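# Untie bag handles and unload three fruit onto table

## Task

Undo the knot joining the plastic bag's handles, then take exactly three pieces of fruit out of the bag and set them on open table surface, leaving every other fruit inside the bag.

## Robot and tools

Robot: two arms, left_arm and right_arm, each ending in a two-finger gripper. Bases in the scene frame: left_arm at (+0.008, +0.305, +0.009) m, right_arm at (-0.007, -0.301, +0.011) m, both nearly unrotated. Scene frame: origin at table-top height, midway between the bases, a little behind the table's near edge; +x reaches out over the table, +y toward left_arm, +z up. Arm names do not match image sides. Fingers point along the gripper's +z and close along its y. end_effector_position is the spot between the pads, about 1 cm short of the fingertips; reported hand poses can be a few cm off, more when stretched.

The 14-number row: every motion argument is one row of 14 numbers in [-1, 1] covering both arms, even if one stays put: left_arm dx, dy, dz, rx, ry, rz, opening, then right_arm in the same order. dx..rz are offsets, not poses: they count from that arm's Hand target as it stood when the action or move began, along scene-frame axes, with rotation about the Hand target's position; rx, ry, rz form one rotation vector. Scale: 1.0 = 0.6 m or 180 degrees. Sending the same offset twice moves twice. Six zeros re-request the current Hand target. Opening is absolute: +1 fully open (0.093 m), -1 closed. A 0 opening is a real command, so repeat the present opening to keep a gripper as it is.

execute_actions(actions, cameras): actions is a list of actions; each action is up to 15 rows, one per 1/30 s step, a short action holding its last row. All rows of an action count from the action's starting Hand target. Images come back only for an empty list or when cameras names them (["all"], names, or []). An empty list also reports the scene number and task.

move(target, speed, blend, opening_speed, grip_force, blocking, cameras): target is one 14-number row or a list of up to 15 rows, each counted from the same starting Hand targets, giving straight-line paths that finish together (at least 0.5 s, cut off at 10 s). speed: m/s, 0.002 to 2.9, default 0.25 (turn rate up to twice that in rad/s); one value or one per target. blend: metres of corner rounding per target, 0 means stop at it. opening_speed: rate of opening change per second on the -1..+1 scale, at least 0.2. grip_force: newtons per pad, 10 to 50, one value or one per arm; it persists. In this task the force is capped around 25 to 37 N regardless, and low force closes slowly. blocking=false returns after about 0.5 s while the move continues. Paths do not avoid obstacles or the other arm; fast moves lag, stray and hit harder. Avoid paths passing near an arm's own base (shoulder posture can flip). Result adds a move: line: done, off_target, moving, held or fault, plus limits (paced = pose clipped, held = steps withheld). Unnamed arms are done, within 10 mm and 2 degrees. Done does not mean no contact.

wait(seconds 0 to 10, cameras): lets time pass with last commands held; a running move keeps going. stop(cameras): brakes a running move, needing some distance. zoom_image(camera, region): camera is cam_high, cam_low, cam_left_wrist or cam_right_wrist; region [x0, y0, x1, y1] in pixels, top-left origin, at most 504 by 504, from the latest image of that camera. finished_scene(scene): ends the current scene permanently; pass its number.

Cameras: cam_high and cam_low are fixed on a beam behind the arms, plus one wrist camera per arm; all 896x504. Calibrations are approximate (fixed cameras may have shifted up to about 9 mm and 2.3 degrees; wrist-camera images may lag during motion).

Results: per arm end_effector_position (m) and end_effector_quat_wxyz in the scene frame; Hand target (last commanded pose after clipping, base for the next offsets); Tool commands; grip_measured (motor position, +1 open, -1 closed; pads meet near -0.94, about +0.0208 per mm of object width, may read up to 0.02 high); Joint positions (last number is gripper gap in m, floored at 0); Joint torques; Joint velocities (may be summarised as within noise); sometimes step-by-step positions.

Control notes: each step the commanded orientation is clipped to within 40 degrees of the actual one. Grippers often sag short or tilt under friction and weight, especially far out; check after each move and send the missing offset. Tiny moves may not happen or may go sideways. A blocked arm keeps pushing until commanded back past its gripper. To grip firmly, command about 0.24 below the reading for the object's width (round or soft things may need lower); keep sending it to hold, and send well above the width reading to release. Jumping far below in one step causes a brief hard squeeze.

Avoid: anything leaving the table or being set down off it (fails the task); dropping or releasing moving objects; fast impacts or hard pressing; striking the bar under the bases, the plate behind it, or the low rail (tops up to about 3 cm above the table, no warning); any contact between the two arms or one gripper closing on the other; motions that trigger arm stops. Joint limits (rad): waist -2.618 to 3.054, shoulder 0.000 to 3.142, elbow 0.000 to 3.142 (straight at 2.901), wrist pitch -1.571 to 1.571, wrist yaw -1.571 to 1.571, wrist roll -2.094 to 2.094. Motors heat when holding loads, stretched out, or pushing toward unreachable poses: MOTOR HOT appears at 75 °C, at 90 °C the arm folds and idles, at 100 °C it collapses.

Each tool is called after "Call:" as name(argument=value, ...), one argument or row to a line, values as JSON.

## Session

Call:
execute_actions(
  actions=[],
)

Call:
zoom_image(
  camera="cam_high",
  region=[360, 150, 560, 290],
)

Scene clock: 0.00 s.
left_arm: end_effector_position=(+0.3924, +0.3124, +0.1092) grip_measured=+1.000 end_effector_quat_wxyz=(+0.602, -0.060, +0.792, +0.085) | right_arm: end_effector_position=(+0.3640, -0.3472, +0.0680) grip_measured=+1.000 end_effector_quat_wxyz=(+0.533, +0.086, +0.839, -0.071)
Joint positions: left_arm=[-0.097 1.586 0.333 0.963 -0.318 -0.036 0.093] | right_arm=[-0.082 1.565 0.312 0.83 0.127 0.08 0.093]
Joint velocities: within noise
Joint torques (N m): no reading
Heat: left arm: 42 °C; right arm: 45 °C.
Hand target: left_arm +0.3927, +0.3126, +0.1088; +0.600, -0.060, +0.793, +0.085 | right_arm +0.3666, -0.3487, +0.0736; +0.540, +0.089, +0.834, -0.072
Tool commands: left_gripper/opening=+1.0 right_gripper/opening=+1.0
camera_calibration:
cam_left_wrist: T_world_to_cam=[[0.19088, -0.97943, -0.0654409, 0.237414], [-0.637994, -0.07312, -0.766562, 0.396576], [0.746008, 0.188072, -0.638827, -0.192742], [0, 0, 0, 1]] pos_world=[0.351483, 0.297778, 0.196407]
cam_right_wrist: T_world_to_cam=[[-0.216211, -0.975729, 0.034733, -0.262561], [-0.742061, 0.141106, -0.655313, 0.403444], [0.634507, -0.16746, -0.754558, -0.151922], [0, 0, 0, 1]] pos_world=[0.339007, -0.338558, 0.158867]

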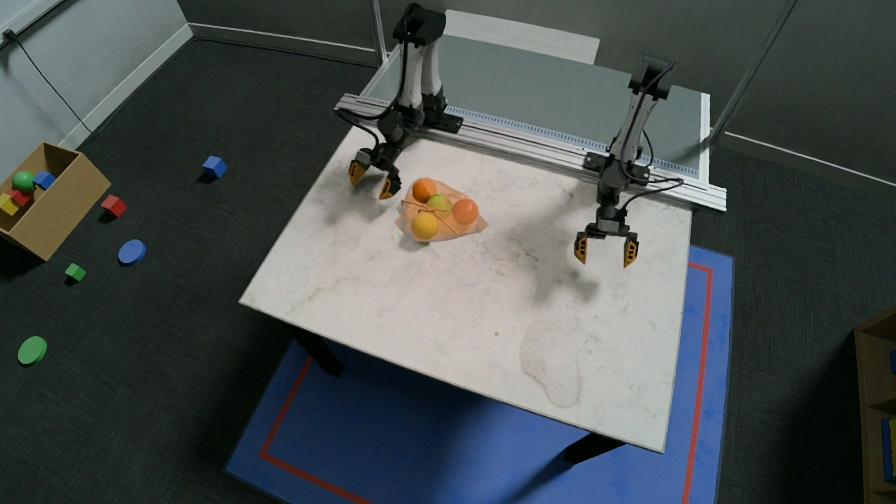

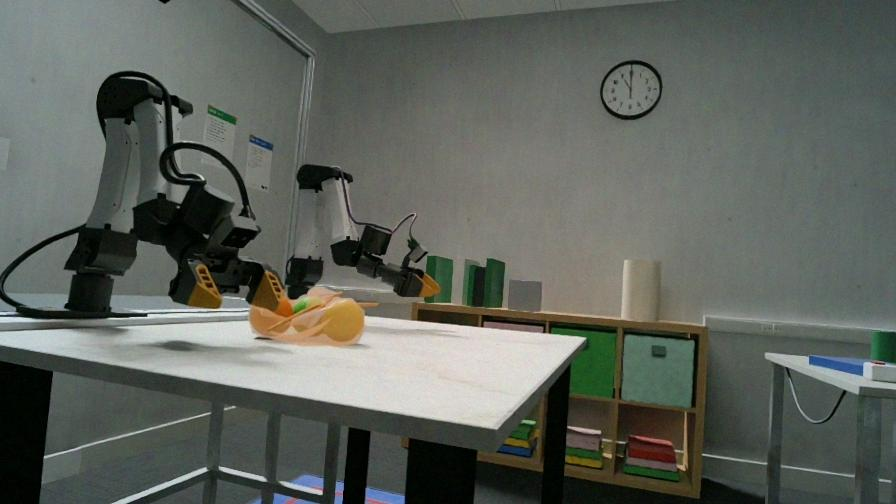

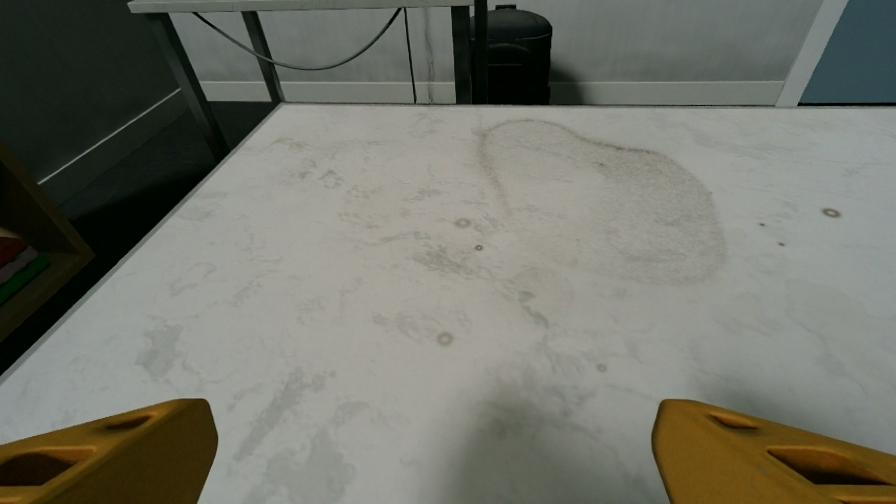

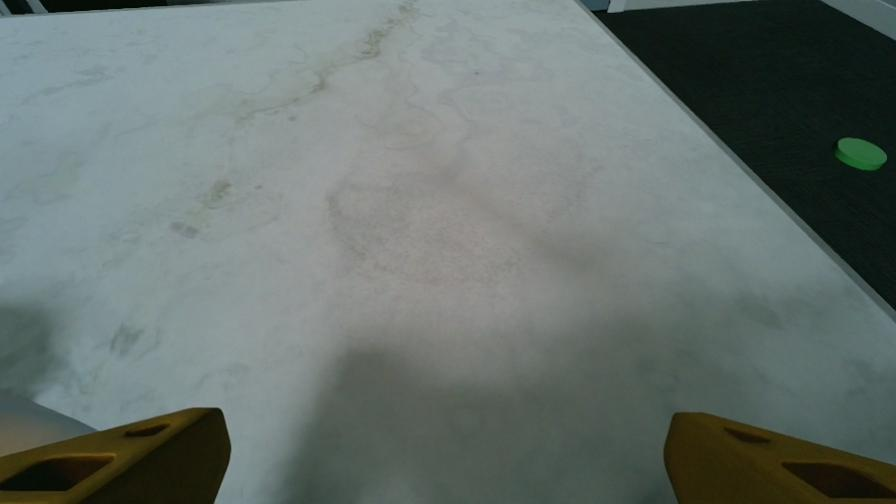

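Scaled by 2.520 from the camera's 896x504 image, which has a finer 1280x720 frame.

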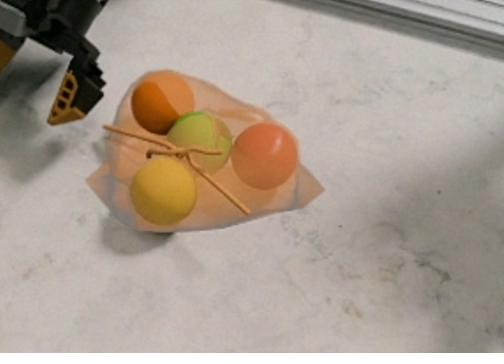

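Call:
move(
  target=[0,0,0,0,0,0,1,-0.111,0.348,0.235,0.024,0.1428,0.0695,1],
  cameras=["cam_right_wrist"],
)

Call:
zoom_image(
  camera="cam_right_wrist",
  region=[250, 30, 650, 400],
)

Scene clock: 18.77 s.
left_arm: end_effector_position=(+0.3924, +0.3124, +0.1092) grip_measured=+1.000 end_effector_quat_wxyz=(+0.602, -0.060, +0.792, +0.085) | right_arm: end_effector_position=(+0.2969, -0.1415, +0.2031) grip_measured=+1.000 end_effector_quat_wxyz=(+0.335, -0.006, +0.942, +0.000)
Joint positions: left_arm=[-0.097 1.586 0.333 0.963 -0.318 -0.036 0.093] | right_arm=[0.646 1.281 1.153 -0.825 0.376 0.536 0.093]
Joint torques (N m): left_arm=[0.35 -5.01 5.75 2.38 -0.07 -0.02] | right_arm=[0.16 -3.9 13.45 1.54 0.39 0.11]
Heat: left arm: 43 °C; right arm: 46 °C.
Hand target: left_arm +0.3927, +0.3126, +0.1088; +0.600, -0.060, +0.793, +0.085 | right_arm +0.3000, -0.1399, +0.2147; +0.343, +0.000, +0.939, +0.000
Off the commanded pose: left_arm 0.001 m, 0 deg | right_arm 0.012 m, 1 deg.
move: off_target (right_arm)
camera_calibration:
cam_right_wrist: T_world_to_cam=[[0.0183376, -0.999781, 0.0100539, -0.149084], [-0.965613, -0.0203173, -0.25919, 0.376232], [0.259338, -0.00495527, -0.965774, 0.204296], [0, 0, 0, 1]] pos_world=[0.313047, -0.140395, 0.296318]
Images, in order (width x height): cam_right_wrist 896x504.

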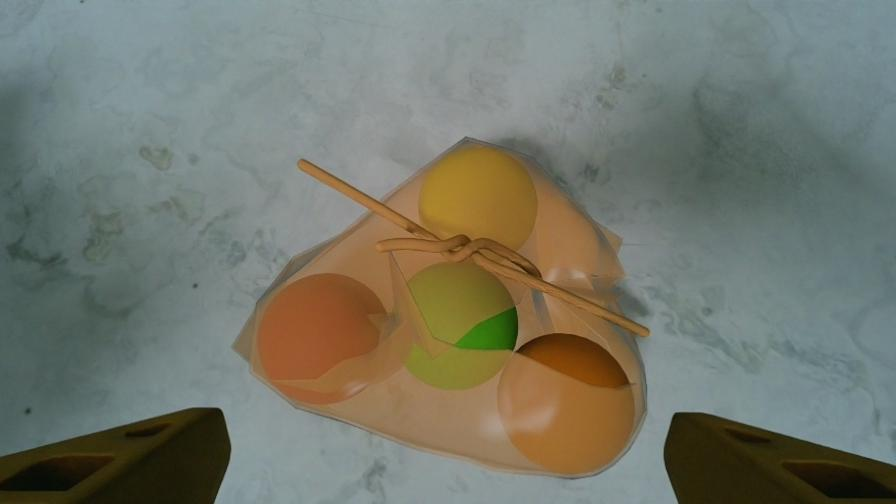

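Scaled by 1.260 from the camera's 896x504 image, which has a finer 1280x720 frame.

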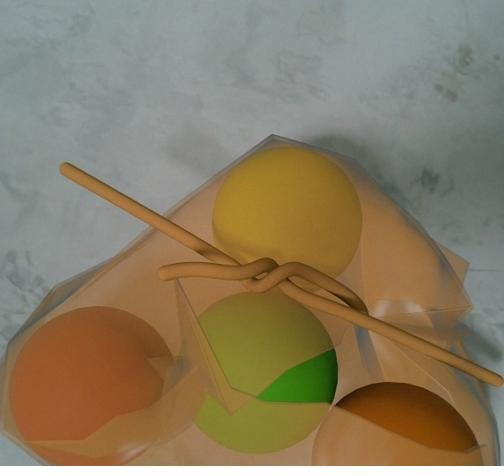

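Call:
zoom_image(
  camera="cam_right_wrist",
  region=[360, 200, 560, 320],
)

Scaled by 2.520 from the camera's 896x504 image, which has a finer 1280x720 frame.

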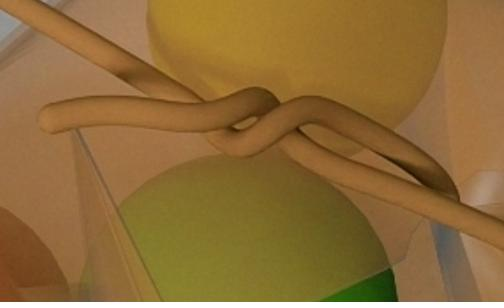

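Call:
move(
  target=[-0.0295,-0.529,0.135,0.1212,0.1829,-0.538,-0.3,0.067,-0.317,-0.025,0,0.222,0,-0.3],
  speed=0.3,
  cameras=["cam_left_wrist"],
)

Call:
zoom_image(
  camera="cam_left_wrist",
  region=[300, 0, 650, 300],
)

Scene clock: 81.87 s.
left_arm: end_effector_position=(+0.3745, -0.0029, +0.1926) grip_measured=-0.298 end_effector_quat_wxyz=(+0.249, +0.662, +0.666, -0.237) | right_arm: end_effector_position=(+0.3385, -0.3274, +0.1948) grip_measured=-0.298 end_effector_quat_wxyz=(+0.005, -0.001, +1.000, -0.003)
Joint positions: left_arm=[-0.473 2.029 1.902 -1.047 0.604 0.942 0.031] | right_arm=[-0.129 1.842 1.865 -1.562 -0.041 -0.122 0.031]
Joint torques (N m): left_arm=[0.2 -7.69 8.75 1.12 0.52 0.08] | right_arm=[-0.94 -7.28 11.29 0.33 -0.07 -0.08]
Heat: left arm: 45 °C; right arm: 61 °C.
Hand target: left_arm +0.3751, -0.0048, +0.1900; +0.242, +0.665, +0.665, -0.241 | right_arm +0.3401, -0.3302, +0.1996; +0.001, +0.000, +1.000, +0.000
Off the commanded pose: left_arm 0.003 m, 1 deg | right_arm 0.006 m, 1 deg.
joint sent to its limit (right arm) — joint 4 (wrist pitch), lower limit. The joint targets still meet the commanded pose.
move: done
camera_calibration:
cam_left_wrist: T_world_to_cam=[[-0.999913, -0.00354508, -0.0126888, 0.376161], [-0.0000071739, 0.963264, -0.268558, 0.0942462], [0.0131747, -0.268535, -0.96318, 0.268765], [0, 0, 0, 1]] pos_world=[0.372588, -0.0172778, 0.288953]
Images, in order (width x height): cam_left_wrist 896x504.

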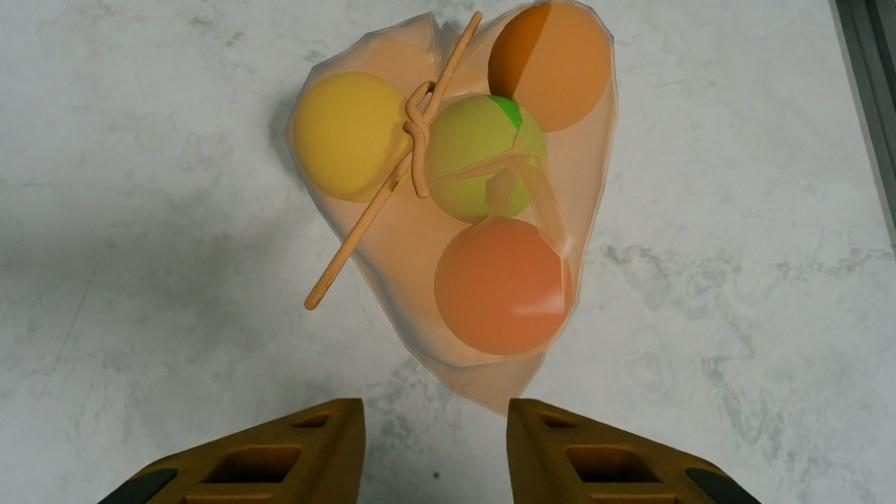

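Scaled by 1.440 from the camera's 896x504 image, which has a finer 1280x720 frame.

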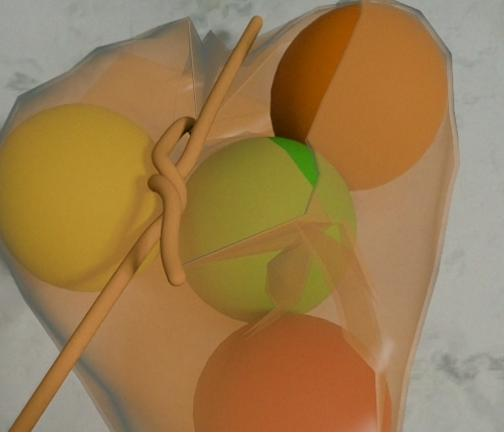

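Call:
move(
  target=[0.0198,-0.136,-0.13,0,0,0,-0.6,0,0,0,0,0,0,-0.3],
  speed=0.12,
  cameras=["cam_left_wrist"],
)

Call:
zoom_image(
  camera="cam_left_wrist",
  region=[300, 200, 650, 504],
)

Scene clock: 97.67 s.
left_arm: end_effector_position=(+0.3793, -0.0837, +0.1138) grip_measured=-0.598 end_effector_quat_wxyz=(+0.237, +0.667, +0.661, -0.249) | right_arm: end_effector_position=(+0.3385, -0.3274, +0.1948) grip_measured=-0.298 end_effector_quat_wxyz=(+0.005, -0.001, +1.000, -0.003)
Joint positions: left_arm=[-0.617 2.245 1.923 -0.799 0.569 0.806 0.016] | right_arm=[-0.129 1.842 1.865 -1.562 -0.041 -0.122 0.031]
Joint torques (N m): left_arm=[0.35 -9.31 8.87 1.44 0.24 -0.08] | right_arm=[-1.03 -7.34 11.22 0.33 -0.06 -0.12]
Heat: left arm: 47 °C; right arm: 60 °C.
Hand target: left_arm +0.3869, -0.0863, +0.1119; +0.242, +0.665, +0.665, -0.241 | right_arm +0.3401, -0.3302, +0.1996; +0.001, +0.000, +1.000, +0.000
Off the commanded pose: left_arm 0.008 m, 1 deg | right_arm 0.006 m, 1 deg.
joint sent to its limit (right arm) — joint 4 (wrist pitch), lower limit. The joint targets still meet the commanded pose.
move: done
camera_calibration:
cam_left_wrist: T_world_to_cam=[[-0.999663, 0.021748, 0.0141418, 0.378515], [0.0171523, 0.963093, -0.268623, 0.144432], [-0.0194619, -0.26829, -0.963141, 0.183567], [0, 0, 0, 1]] pos_world=[0.379482, -0.0980842, 0.210246]
Images, in order (width x height): cam_left_wrist 896x504.

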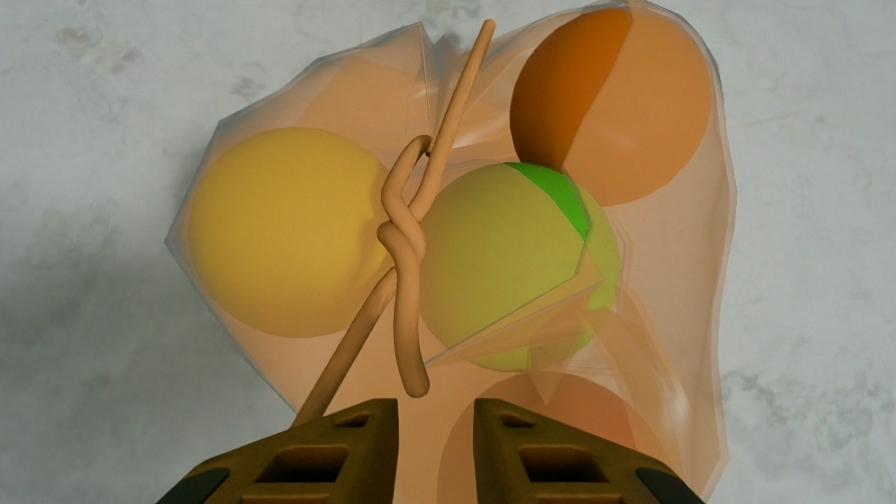

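Scaled by 1.440 from the camera's 896x504 image, which has a finer 1280x720 frame.

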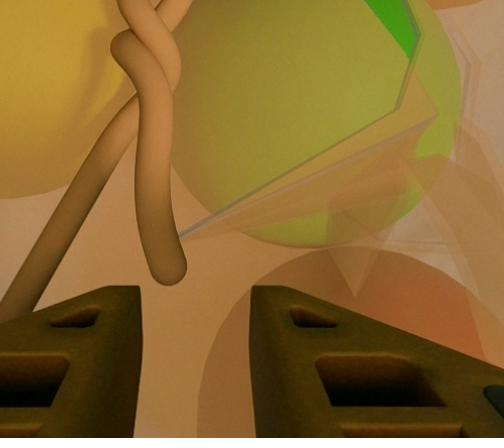

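Call:
move(
  target=[0.006,-0.0303,-0.033,0,0,0,-0.6,0,0,0,0,0,0,-0.3],
  speed=0.08,
  cameras=["cam_left_wrist"],
)

Call:
zoom_image(
  camera="cam_left_wrist",
  region=[300, 200, 650, 504],
)

Scene clock: 116.63 s.
left_arm: end_effector_position=(+0.3835, -0.1015, +0.0955) grip_measured=-0.598 end_effector_quat_wxyz=(+0.238, +0.667, +0.661, -0.248) | right_arm: end_effector_position=(+0.3385, -0.3274, +0.1948) grip_measured=-0.298 end_effector_quat_wxyz=(+0.005, -0.001, +1.000, -0.003)
Joint positions: left_arm=[-0.642 2.311 1.96 -0.752 0.557 0.779 0.016] | right_arm=[-0.129 1.842 1.865 -1.562 -0.041 -0.122 0.031]
Joint torques (N m): left_arm=[0.21 -9.46 8.91 1.48 0.28 -0.11] | right_arm=[-0.83 -7.28 11.1 0.33 -0.06 -0.07]
Heat: left arm: 52 °C; right arm: 60 °C.
Hand target: left_arm +0.3905, -0.1045, +0.0920; +0.242, +0.665, +0.665, -0.241 | right_arm +0.3401, -0.3302, +0.1996; +0.001, +0.000, +1.000, +0.000
Off the commanded pose: left_arm 0.008 m, 1 deg | right_arm 0.006 m, 1 deg.
joint sent to its limit (right arm) — joint 4 (wrist pitch), lower limit. The joint targets still meet the commanded pose.
move: done
camera_calibration:
cam_left_wrist: T_world_to_cam=[[-0.999714, 0.0206855, 0.0120307, 0.383553], [0.016682, 0.962893, -0.269369, 0.156764], [-0.0171563, -0.269091, -0.962962, 0.160166], [0, 0, 0, 1]] pos_world=[0.383576, -0.115782, 0.191846]
Images, in order (width x height): cam_left_wrist 896x504.

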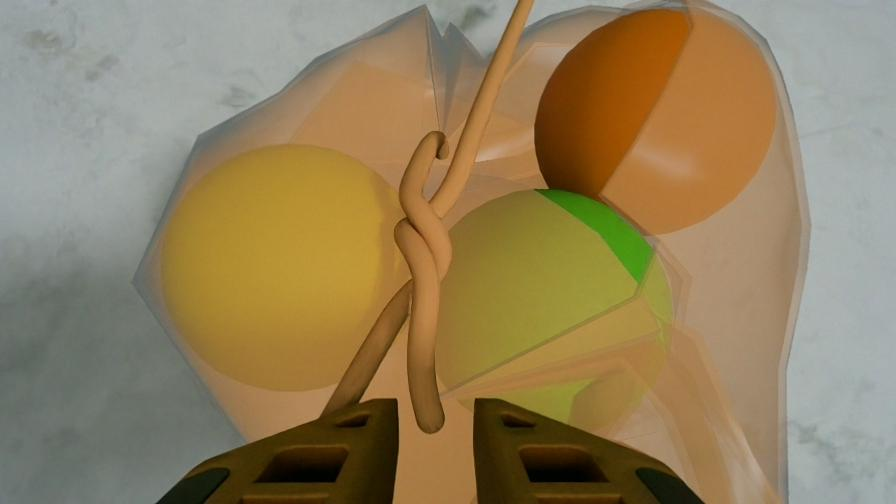

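Scaled by 1.440 from the camera's 896x504 image, which has a finer 1280x720 frame.

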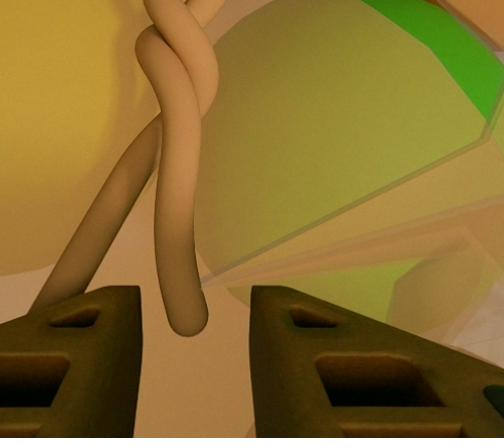

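Call:
move(
  target=[0.004,-0.016,-0.023,0,0,0,-0.6,0,0,0,0,0,0,-0.3],
  speed=0.08,
  cameras=["cam_left_wrist"],
)

Call:
zoom_image(
  camera="cam_left_wrist",
  region=[300, 200, 650, 504],
)

Scene clock: 133.37 s.
left_arm: end_effector_position=(+0.3874, -0.1104, +0.0841) grip_measured=-0.598 end_effector_quat_wxyz=(+0.240, +0.666, +0.661, -0.248) | right_arm: end_effector_position=(+0.3385, -0.3274, +0.1948) grip_measured=-0.298 end_effector_quat_wxyz=(+0.005, -0.001, +1.000, -0.003)
Joint positions: left_arm=[-0.652 2.351 1.979 -0.72 0.551 0.765 0.016] | right_arm=[-0.129 1.842 1.865 -1.562 -0.041 -0.122 0.031]
Joint torques (N m): left_arm=[-0.02 -9.42 8.94 1.49 0.26 -0.11] | right_arm=[-0.95 -7.31 11.1 0.29 -0.07 -0.11]
Heat: left arm: 53 °C; right arm: 59 °C.
Hand target: left_arm +0.3930, -0.1141, +0.0783; +0.242, +0.665, +0.665, -0.241 | right_arm +0.3401, -0.3302, +0.1996; +0.001, +0.000, +1.000, +0.000
Off the commanded pose: left_arm 0.009 m, 1 deg | right_arm 0.006 m, 1 deg.
joint sent to its limit (right arm) — joint 4 (wrist pitch), lower limit. The joint targets still meet the commanded pose.
move: done
camera_calibration:
cam_left_wrist: T_world_to_cam=[[-0.999799, 0.018213, 0.00839081, 0.387835], [0.0152375, 0.962023, -0.272543, 0.162859], [-0.013036, -0.272361, -0.962107, 0.144903], [0, 0, 0, 1]] pos_world=[0.387164, -0.124272, 0.180545]
Images, in order (width x height): cam_left_wrist 896x504.

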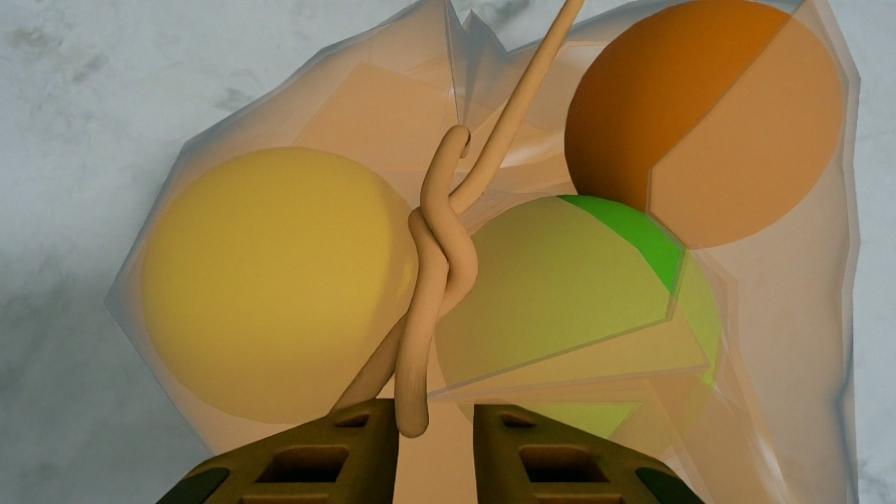

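Scaled by 1.440 from the camera's 896x504 image, which has a finer 1280x720 frame.

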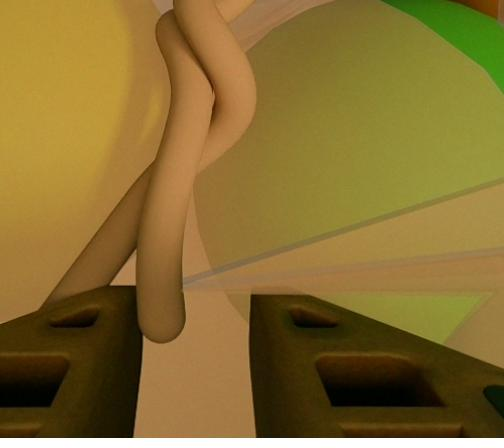

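Call:
move(
  target=[
    [0.0125,-0.0125,-0.0117,0,0,0,-0.6,0,0,0,0,0,0,-0.3],
    [0.0125,-0.0125,-0.0117,0,0,0,-1,0,0,0,0,0,0,-0.3],
  ],
  speed=0.08,
  cameras=["cam_left_wrist"],
)

Call:
zoom_image(
  camera="cam_left_wrist",
  region=[300, 200, 650, 504],
)

Scene clock: 144.53 s.
left_arm: end_effector_position=(+0.3978, -0.1194, +0.0785) grip_measured=-0.979 end_effector_quat_wxyz=(+0.247, +0.666, +0.659, -0.247) | right_arm: end_effector_position=(+0.3385, -0.3274, +0.1948) grip_measured=-0.298 end_effector_quat_wxyz=(+0.005, -0.001, +1.000, -0.003)
Joint positions: left_arm=[-0.653 2.408 2.051 -0.72 0.55 0.762 0] | right_arm=[-0.129 1.842 1.865 -1.562 -0.041 -0.122 0.031]
Joint torques (N m): left_arm=[-0.01 -9.72 8.87 1.38 0.25 -0.11] | right_arm=[-1.03 -7.27 11.08 0.32 -0.03 -0.08]
Heat: left arm: 54 °C; right arm: 60 °C.
Hand target: left_arm +0.4004, -0.1216, +0.0712; +0.242, +0.665, +0.665, -0.241 | right_arm +0.3401, -0.3302, +0.1996; +0.001, +0.000, +1.000, +0.000
Off the commanded pose: left_arm 0.008 m, 1 deg | right_arm 0.006 m, 1 deg.
joint sent to its limit (right arm) — joint 4 (wrist pitch), lower limit. The joint targets still meet the commanded pose.
move: done
camera_calibration:
cam_left_wrist: T_world_to_cam=[[-0.999854, 0.0168818, -0.00279554, 0.399201], [0.0169878, 0.959649, -0.280686, 0.169594], [-0.00205577, -0.280693, -0.959795, 0.131613], [0, 0, 0, 1]] pos_world=[0.396533, -0.132548, 0.17504]
Images, in order (width x height): cam_left_wrist 896x504.

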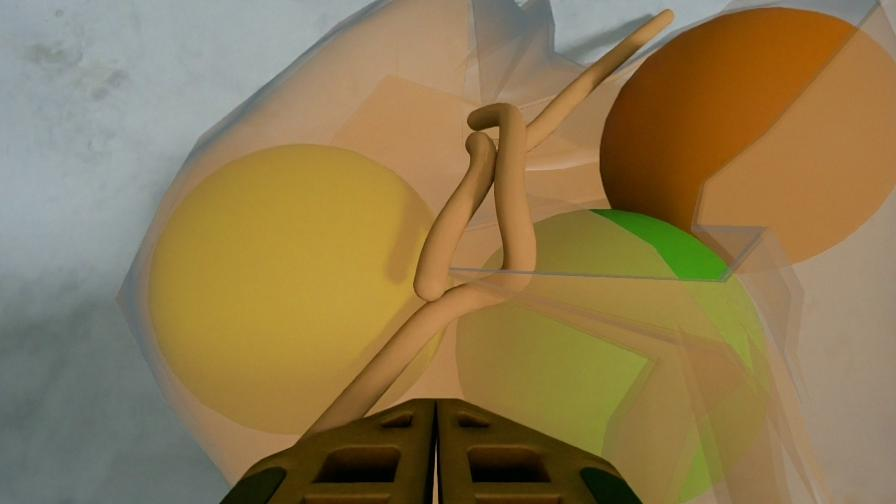

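Scaled by 1.440 from the camera's 896x504 image, which has a finer 1280x720 frame.

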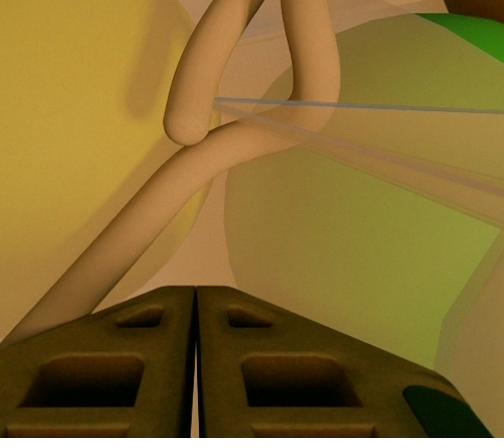

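Call:
zoom_image(
  camera="cam_left_wrist",
  region=[380, 60, 620, 320],
)

Scaled by 1.938 from the camera's 896x504 image, which has a finer 1280x720 frame.

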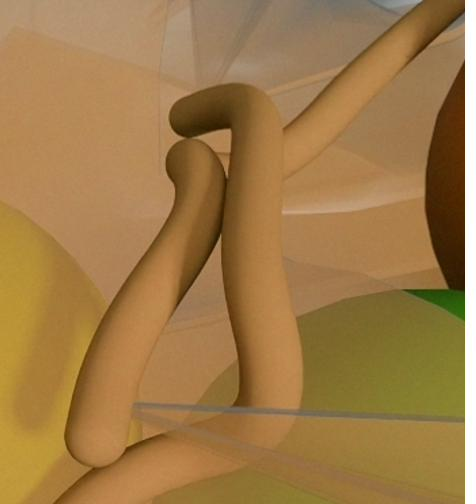

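Call:
move(
  target=[
    [0,0.01,0.06,0,0,0,-0.65,0,0,0,0,0,0,-0.3],
    [-0.003,-0.075,0.05,0,0,0,-0.65,0,0,0,0,0,0,-0.3],
    [-0.003,-0.077,0.01,0,0,0,-0.65,0,0,0,0,0,0,-0.3],
  ],
  speed=0.08,
  blend=[0.01,0.01,0],
  cameras=["cam_left_wrist"],
)

Call:
zoom_image(
  camera="cam_left_wrist",
  region=[300, 200, 650, 504],
)

Scene clock: 186.97 s.
left_arm: end_effector_position=(+0.3985, -0.1703, +0.0993) grip_measured=-0.652 end_effector_quat_wxyz=(+0.259, +0.668, +0.652, -0.247) | right_arm: end_effector_position=(+0.3385, -0.3274, +0.1948) grip_measured=-0.298 end_effector_quat_wxyz=(+0.005, -0.001, +1.000, -0.003)
Joint positions: left_arm=[-0.726 2.569 2.413 -0.857 0.518 0.694 0.014] | right_arm=[-0.129 1.842 1.865 -1.562 -0.041 -0.122 0.031]
Joint torques (N m): left_arm=[0.16 -10.51 5.76 1.6 0.19 -0.11] | right_arm=[-1.01 -7.3 11.23 0.33 -0.04 -0.11]
Heat: left arm: 59 °C; right arm: 60 °C.
Hand target: left_arm +0.3987, -0.1678, +0.0771; +0.242, +0.665, +0.665, -0.241 | right_arm +0.3401, -0.3302, +0.1996; +0.001, +0.000, +1.000, +0.000
Off the commanded pose: left_arm 0.022 m, 3 deg | right_arm 0.006 m, 1 deg.
joint sent to its limit (right arm) — joint 4 (wrist pitch), lower limit. The joint targets still meet the commanded pose.
move: off_target (left_arm)
camera_calibration:
cam_left_wrist: T_world_to_cam=[[-0.99947, 0.0226689, -0.0233506, 0.403665], [0.0286236, 0.953736, -0.29928, 0.220453], [0.015486, -0.29979, -0.95388, 0.126456], [0, 0, 0, 1]] pos_world=[0.395183, -0.181495, 0.196027]
Images, in order (width x height): cam_left_wrist 896x504.

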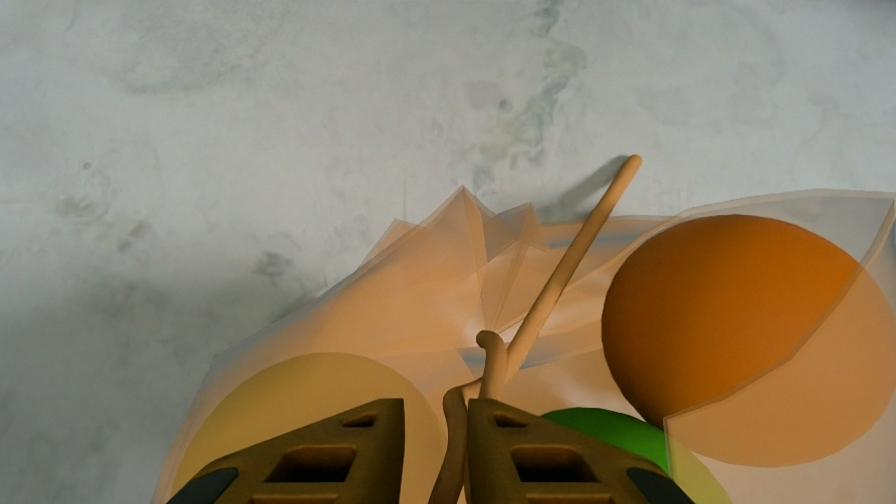

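Scaled by 1.440 from the camera's 896x504 image, which has a finer 1280x720 frame.

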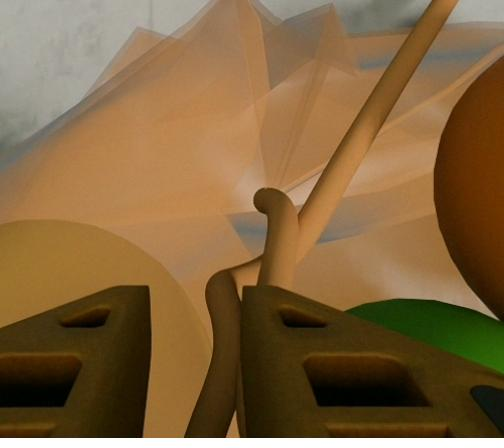

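Call:
move(
  target=[
    [-0.002,0.02,0.0,0,0,0,-0.65,0,0,0,0,0,0,-0.3],
    [-0.002,0.02,-0.032,0,0,0,-0.65,0,0,0,0,0,0,-0.3],
  ],
  speed=0.06,
  cameras=["cam_left_wrist"],
)

Call:
zoom_image(
  camera="cam_left_wrist",
  region=[300, 200, 650, 504],
)

Scene clock: 199.80 s.
left_arm: end_effector_position=(+0.4014, -0.1785, +0.0931) grip_measured=-0.652 end_effector_quat_wxyz=(+0.295, +0.670, +0.629, -0.261) | right_arm: end_effector_position=(+0.3385, -0.3274, +0.1948) grip_measured=-0.298 end_effector_quat_wxyz=(+0.005, -0.001, +1.000, -0.003)
Joint positions: left_arm=[-0.724 2.529 2.265 -0.669 0.555 0.7 0.014] | right_arm=[-0.129 1.842 1.865 -1.562 -0.041 -0.122 0.031]
Joint torques (N m): left_arm=[1.18 -11.37 4.16 1 -0.08 -0.03] | right_arm=[-0.94 -7.36 11.14 0.33 -0.08 -0.09]
Heat: left arm: 59 °C; right arm: 60 °C.
Hand target: left_arm +0.3975, -0.1558, +0.0580; +0.242, +0.665, +0.665, -0.241 | right_arm +0.3401, -0.3302, +0.1996; +0.001, +0.000, +1.000, +0.000
Off the commanded pose: left_arm 0.042 m, 8 deg | right_arm 0.006 m, 1 deg.
joint sent to its limit (right arm) — joint 4 (wrist pitch), lower limit. The joint targets still meet the commanded pose.
move: off_target (left_arm)
camera_calibration:
cam_left_wrist: T_world_to_cam=[[-0.996778, 0.0429478, -0.0677479, 0.413332], [0.0650201, 0.927211, -0.368852, 0.21346], [0.0469753, -0.372068, -0.927016, 0.0899861], [0, 0, 0, 1]] pos_world=[0.393894, -0.182193, 0.190156]
Images, in order (width x height): cam_left_wrist 896x504.

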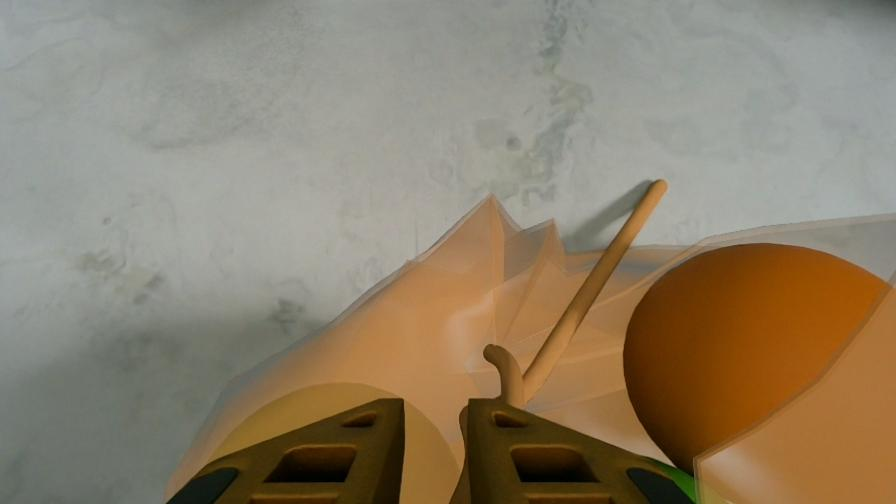

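Scaled by 1.440 from the camera's 896x504 image, which has a finer 1280x720 frame.

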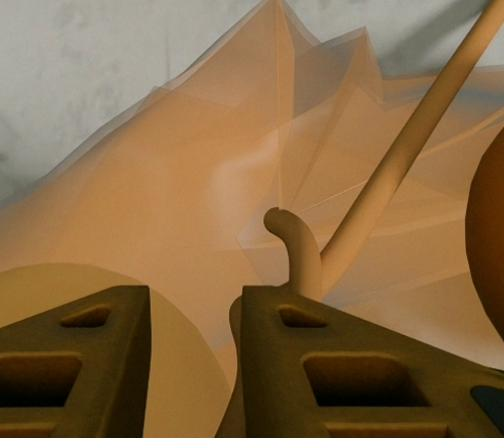

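Call:
move(
  target=[
    [0.006,-0.02,0.10,0,0,0,-0.65,0,0,0,0,0,0,-0.3],
  ],
  speed=0.1,
  cameras=["cam_left_wrist","cam_low"],
)

Call:
zoom_image(
  camera="cam_left_wrist",
  region=[300, 200, 650, 504],
)

Call:
zoom_image(
  camera="cam_low",
  region=[220, 220, 400, 360],
)

Scene clock: 226.97 s.
left_arm: end_effector_position=(+0.3995, -0.1698, +0.1288) grip_measured=-0.652 end_effector_quat_wxyz=(+0.255, +0.665, +0.657, -0.247) | right_arm: end_effector_position=(+0.3385, -0.3274, +0.1948) grip_measured=-0.298 end_effector_quat_wxyz=(+0.005, -0.001, +1.000, -0.003)
Joint positions: left_arm=[-0.724 2.654 2.7 -1.069 0.517 0.688 0.014] | right_arm=[-0.129 1.842 1.865 -1.562 -0.041 -0.122 0.031]
Joint torques (N m): left_arm=[0.27 -10.52 8.84 1.35 0.23 -0.04] | right_arm=[-0.9 -7.27 11.14 0.32 -0.06 -0.1]
Heat: left arm: 61 °C; right arm: 61 °C.
Hand target: left_arm +0.4010, -0.1678, +0.1181; +0.242, +0.665, +0.665, -0.241 | right_arm +0.3401, -0.3302, +0.1996; +0.001, +0.000, +1.000, +0.000
Off the commanded pose: left_arm 0.011 m, 2 deg | right_arm 0.006 m, 1 deg.
joint sent to its limit (right arm) — joint 4 (wrist pitch), lower limit. The joint targets still meet the commanded pose.
move: off_target (left_arm)
camera_calibration:
cam_left_wrist: T_world_to_cam=[[-0.999797, 0.0153942, -0.0129968, 0.402851], [0.0185232, 0.956097, -0.292466, 0.232309], [0.00792388, -0.292647, -0.956188, 0.159229], [0, 0, 0, 1]] pos_world=[0.397204, -0.181713, 0.225431]
Images, in order (width x height): cam_low 896x504, cam_left_wrist 896x504.

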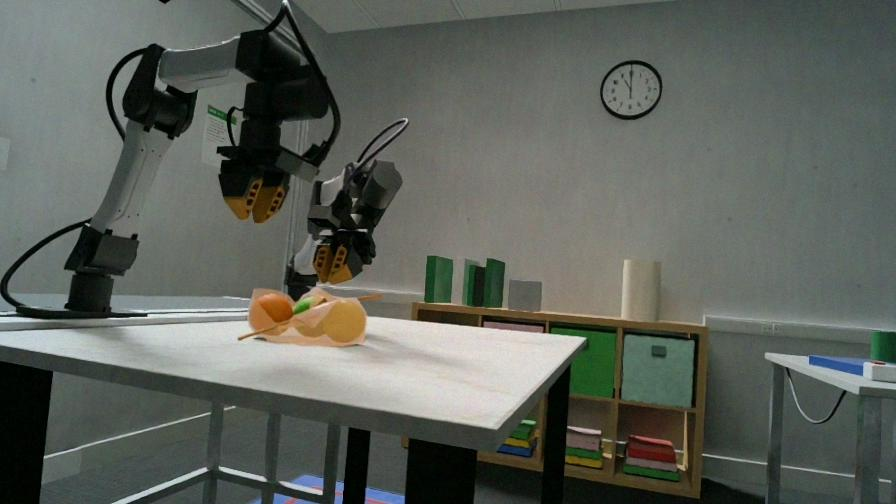

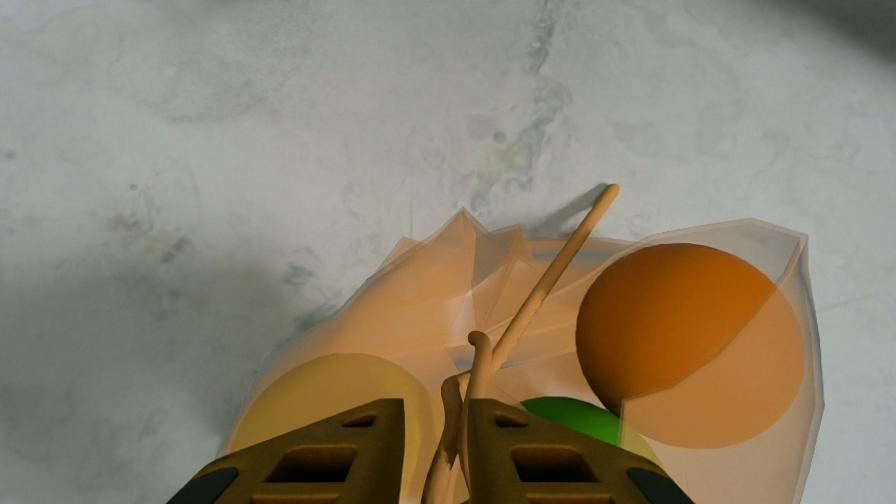

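Scaled by 1.440 from the camera's 896x504 image, which has a finer 1280x720 frame.

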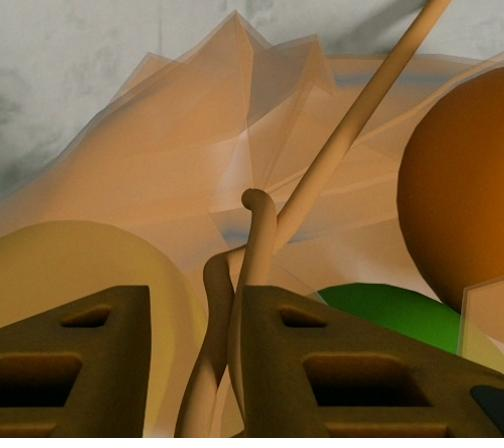

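Scaled by 2.800 from the camera's 896x504 image, which has a finer 1280x720 frame.

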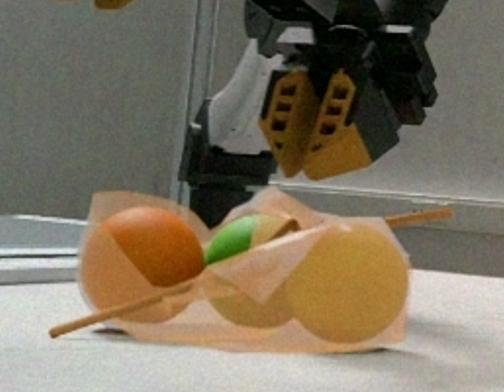

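Call:
move(
  target=[
    [-0.01,0.14,0.06,0,0,0,-0.65,0,0,0,0,0,0,-0.3],
  ],
  speed=0.15,
  cameras=["cam_left_wrist"],
)

Call:
zoom_image(
  camera="cam_left_wrist",
  region=[330, 50, 590, 400],
)

Scene clock: 234.43 s.
left_arm: end_effector_position=(+0.3967, -0.0842, +0.1430) grip_measured=-0.652 end_effector_quat_wxyz=(+0.229, +0.661, +0.672, -0.241) | right_arm: end_effector_position=(+0.3385, -0.3274, +0.1948) grip_measured=-0.298 end_effector_quat_wxyz=(+0.005, -0.001, +1.000, -0.003)
Joint positions: left_arm=[-0.602 2.329 2.192 -1.002 0.552 0.805 0.014] | right_arm=[-0.129 1.842 1.865 -1.562 -0.041 -0.122 0.031]
Joint torques (N m): left_arm=[0.35 -13.31 5.59 1.42 0.49 0.07] | right_arm=[-0.92 -7.23 11.21 0.35 -0.02 -0.07]
Heat: left arm: 63 °C; right arm: 61 °C.
Hand target: left_arm +0.3950, -0.0839, +0.1541; +0.242, +0.665, +0.665, -0.241 | right_arm +0.3401, -0.3302, +0.1996; +0.001, +0.000, +1.000, +0.000
Off the commanded pose: left_arm 0.011 m, 2 deg | right_arm 0.006 m, 1 deg.
joint sent to its limit (right arm) — joint 4 (wrist pitch), lower limit. The joint targets still meet the commanded pose.
move: off_target (left_arm)
camera_calibration:
cam_left_wrist: T_world_to_cam=[[-0.999778, -0.00141918, 0.0210421, 0.392621], [-0.00656069, 0.969157, -0.246355, 0.159236], [-0.0200435, -0.246438, -0.968951, 0.214764], [0, 0, 0, 1]] pos_world=[0.397883, -0.100841, 0.239063]
Images, in order (width x height): cam_left_wrist 896x504.

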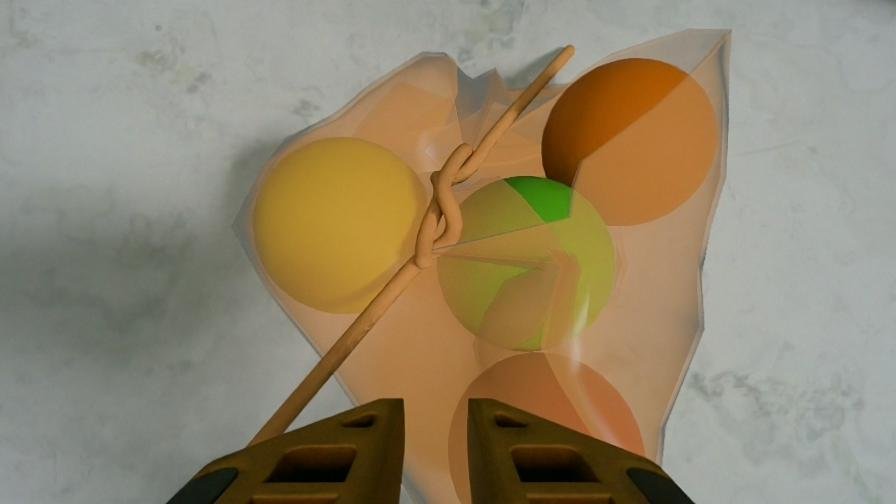

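Scaled by 1.440 from the camera's 896x504 image, which has a finer 1280x720 frame.

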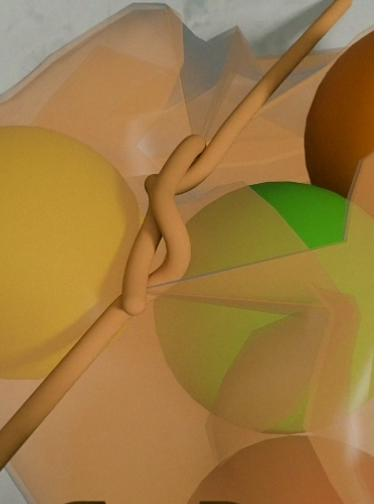

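Call:
zoom_image(
  camera="cam_left_wrist",
  region=[400, 130, 500, 280],
)

Scaled by 3.360 from the camera's 896x504 image, which has a finer 1280x720 frame.

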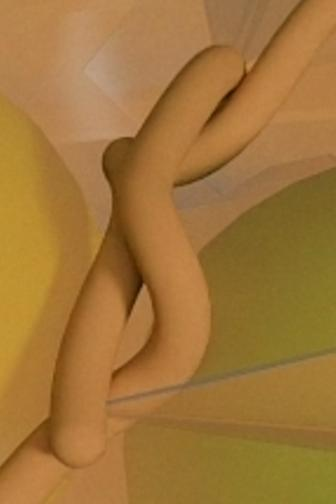

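Call:
move(
  target=[
    [0.012,-0.107,-0.07,0,0,0,-0.65,0,0,0,0,0,0,-0.3],
  ],
  speed=0.1,
  cameras=["cam_left_wrist"],
)

Call:
zoom_image(
  camera="cam_left_wrist",
  region=[350, 250, 550, 504],
)

Scene clock: 281.57 s.
left_arm: end_effector_position=(+0.3986, -0.1486, +0.1204) grip_measured=-0.652 end_effector_quat_wxyz=(+0.249, +0.668, +0.656, -0.247) | right_arm: end_effector_position=(+0.3385, -0.3274, +0.1948) grip_measured=-0.298 end_effector_quat_wxyz=(+0.005, -0.001, +1.000, -0.003)
Joint positions: left_arm=[-0.695 2.516 2.41 -0.945 0.532 0.726 0.014] | right_arm=[-0.129 1.842 1.865 -1.562 -0.041 -0.122 0.031]
Joint torques (N m): left_arm=[0.36 -10.19 8.98 1.38 0.21 -0.1] | right_arm=[-1.06 -7.24 11.17 0.32 -0.07 -0.09]
Heat: left arm: 74 °C; right arm: 62 °C.
Hand target: left_arm +0.4022, -0.1481, +0.1120; +0.242, +0.665, +0.665, -0.241 | right_arm +0.3401, -0.3302, +0.1996; +0.001, +0.000, +1.000, +0.000
Off the commanded pose: left_arm 0.009 m, 2 deg | right_arm 0.006 m, 1 deg.
joint sent to its limit (right arm) — joint 4 (wrist pitch), lower limit. The joint targets still meet the commanded pose.
move: done
camera_calibration:
cam_left_wrist: T_world_to_cam=[[-0.999722, 0.0222312, -0.00780045, 0.401993], [0.0235317, 0.958438, -0.284328, 0.207005], [0.00115528, -0.284433, -0.958695, 0.161725], [0, 0, 0, 1]] pos_world=[0.396824, -0.161338, 0.217038]
Images, in order (width x height): cam_left_wrist 896x504.

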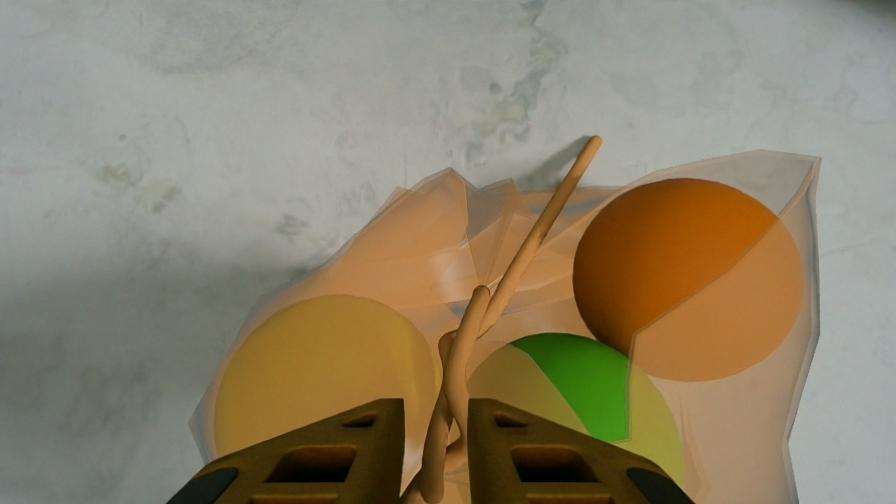

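Scaled by 1.984 from the camera's 896x504 image, which has a finer 1280x720 frame.

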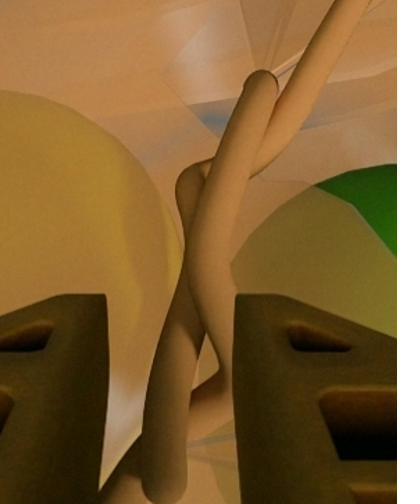

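Call:
move(
  target=[
    [0.003,0.006,-0.047,0,0,0,-0.65,0,0,0,0,0,0,-0.3],
    [0.003,0.006,-0.047,0,0,0,-1,0,0,0,0,0,0,-0.3],
  ],
  speed=0.1,
  cameras=["cam_left_wrist"],
)

Scene clock: 293.93 s.
left_arm: end_effector_position=(+0.4018, -0.1499, +0.0958) grip_measured=-0.979 end_effector_quat_wxyz=(+0.252, +0.667, +0.656, -0.247) | right_arm: end_effector_position=(+0.3385, -0.3274, +0.1948) grip_measured=-0.298 end_effector_quat_wxyz=(+0.005, -0.001, +1.000, -0.003)
Joint positions: left_arm=[-0.693 2.516 2.31 -0.839 0.533 0.725 0] | right_arm=[-0.129 1.842 1.865 -1.562 -0.041 -0.122 0.031]
Joint torques (N m): left_arm=[0.75 -11.44 5.81 1.52 0.26 -0.04] | right_arm=[-0.87 -7.28 11.26 0.3 -0.05 -0.1]
Heat: left arm: 75 °C; right arm: 62 °C. Fold the left arm in close to its base, or ease its load, before you think long.
Hand target: left_arm +0.4040, -0.1445, +0.0838; +0.242, +0.665, +0.665, -0.241 | right_arm +0.3401, -0.3302, +0.1996; +0.001, +0.000, +1.000, +0.000
Off the commanded pose: left_arm 0.013 m, 2 deg | right_arm 0.006 m, 1 deg.
MOTOR HOT: joint 2 (shoulder) of the left arm reports 75 °C; the controller's stop level is 90 °C. To cool a motor, set the load down, stop pushing, or move to a pose that needs little force.
joint sent to its limit (right arm) — joint 4 (wrist pitch), lower limit. The joint targets still meet the commanded pose.
move: off_target (left_arm); target 2's new opening was sent with left_arm's hand 0.015 m and 2 deg from that target
camera_calibration:
cam_left_wrist: T_world_to_cam=[[-0.999724, 0.0205806, -0.0113709, 0.405128], [0.0229832, 0.957408, -0.287822, 0.20149], [0.00496301, -0.288004, -0.957616, 0.135478], [0, 0, 0, 1]] pos_world=[0.399713, -0.162228, 0.192335]
Images, in order (width x height): cam_left_wrist 896x504.

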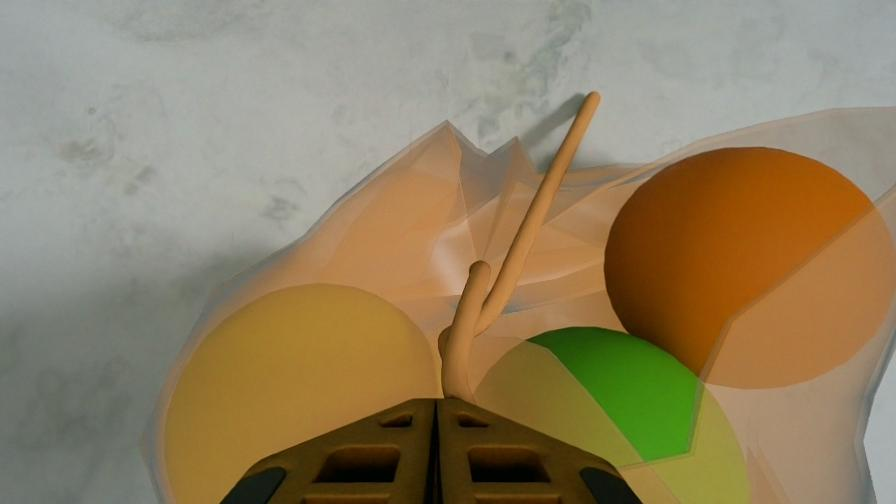

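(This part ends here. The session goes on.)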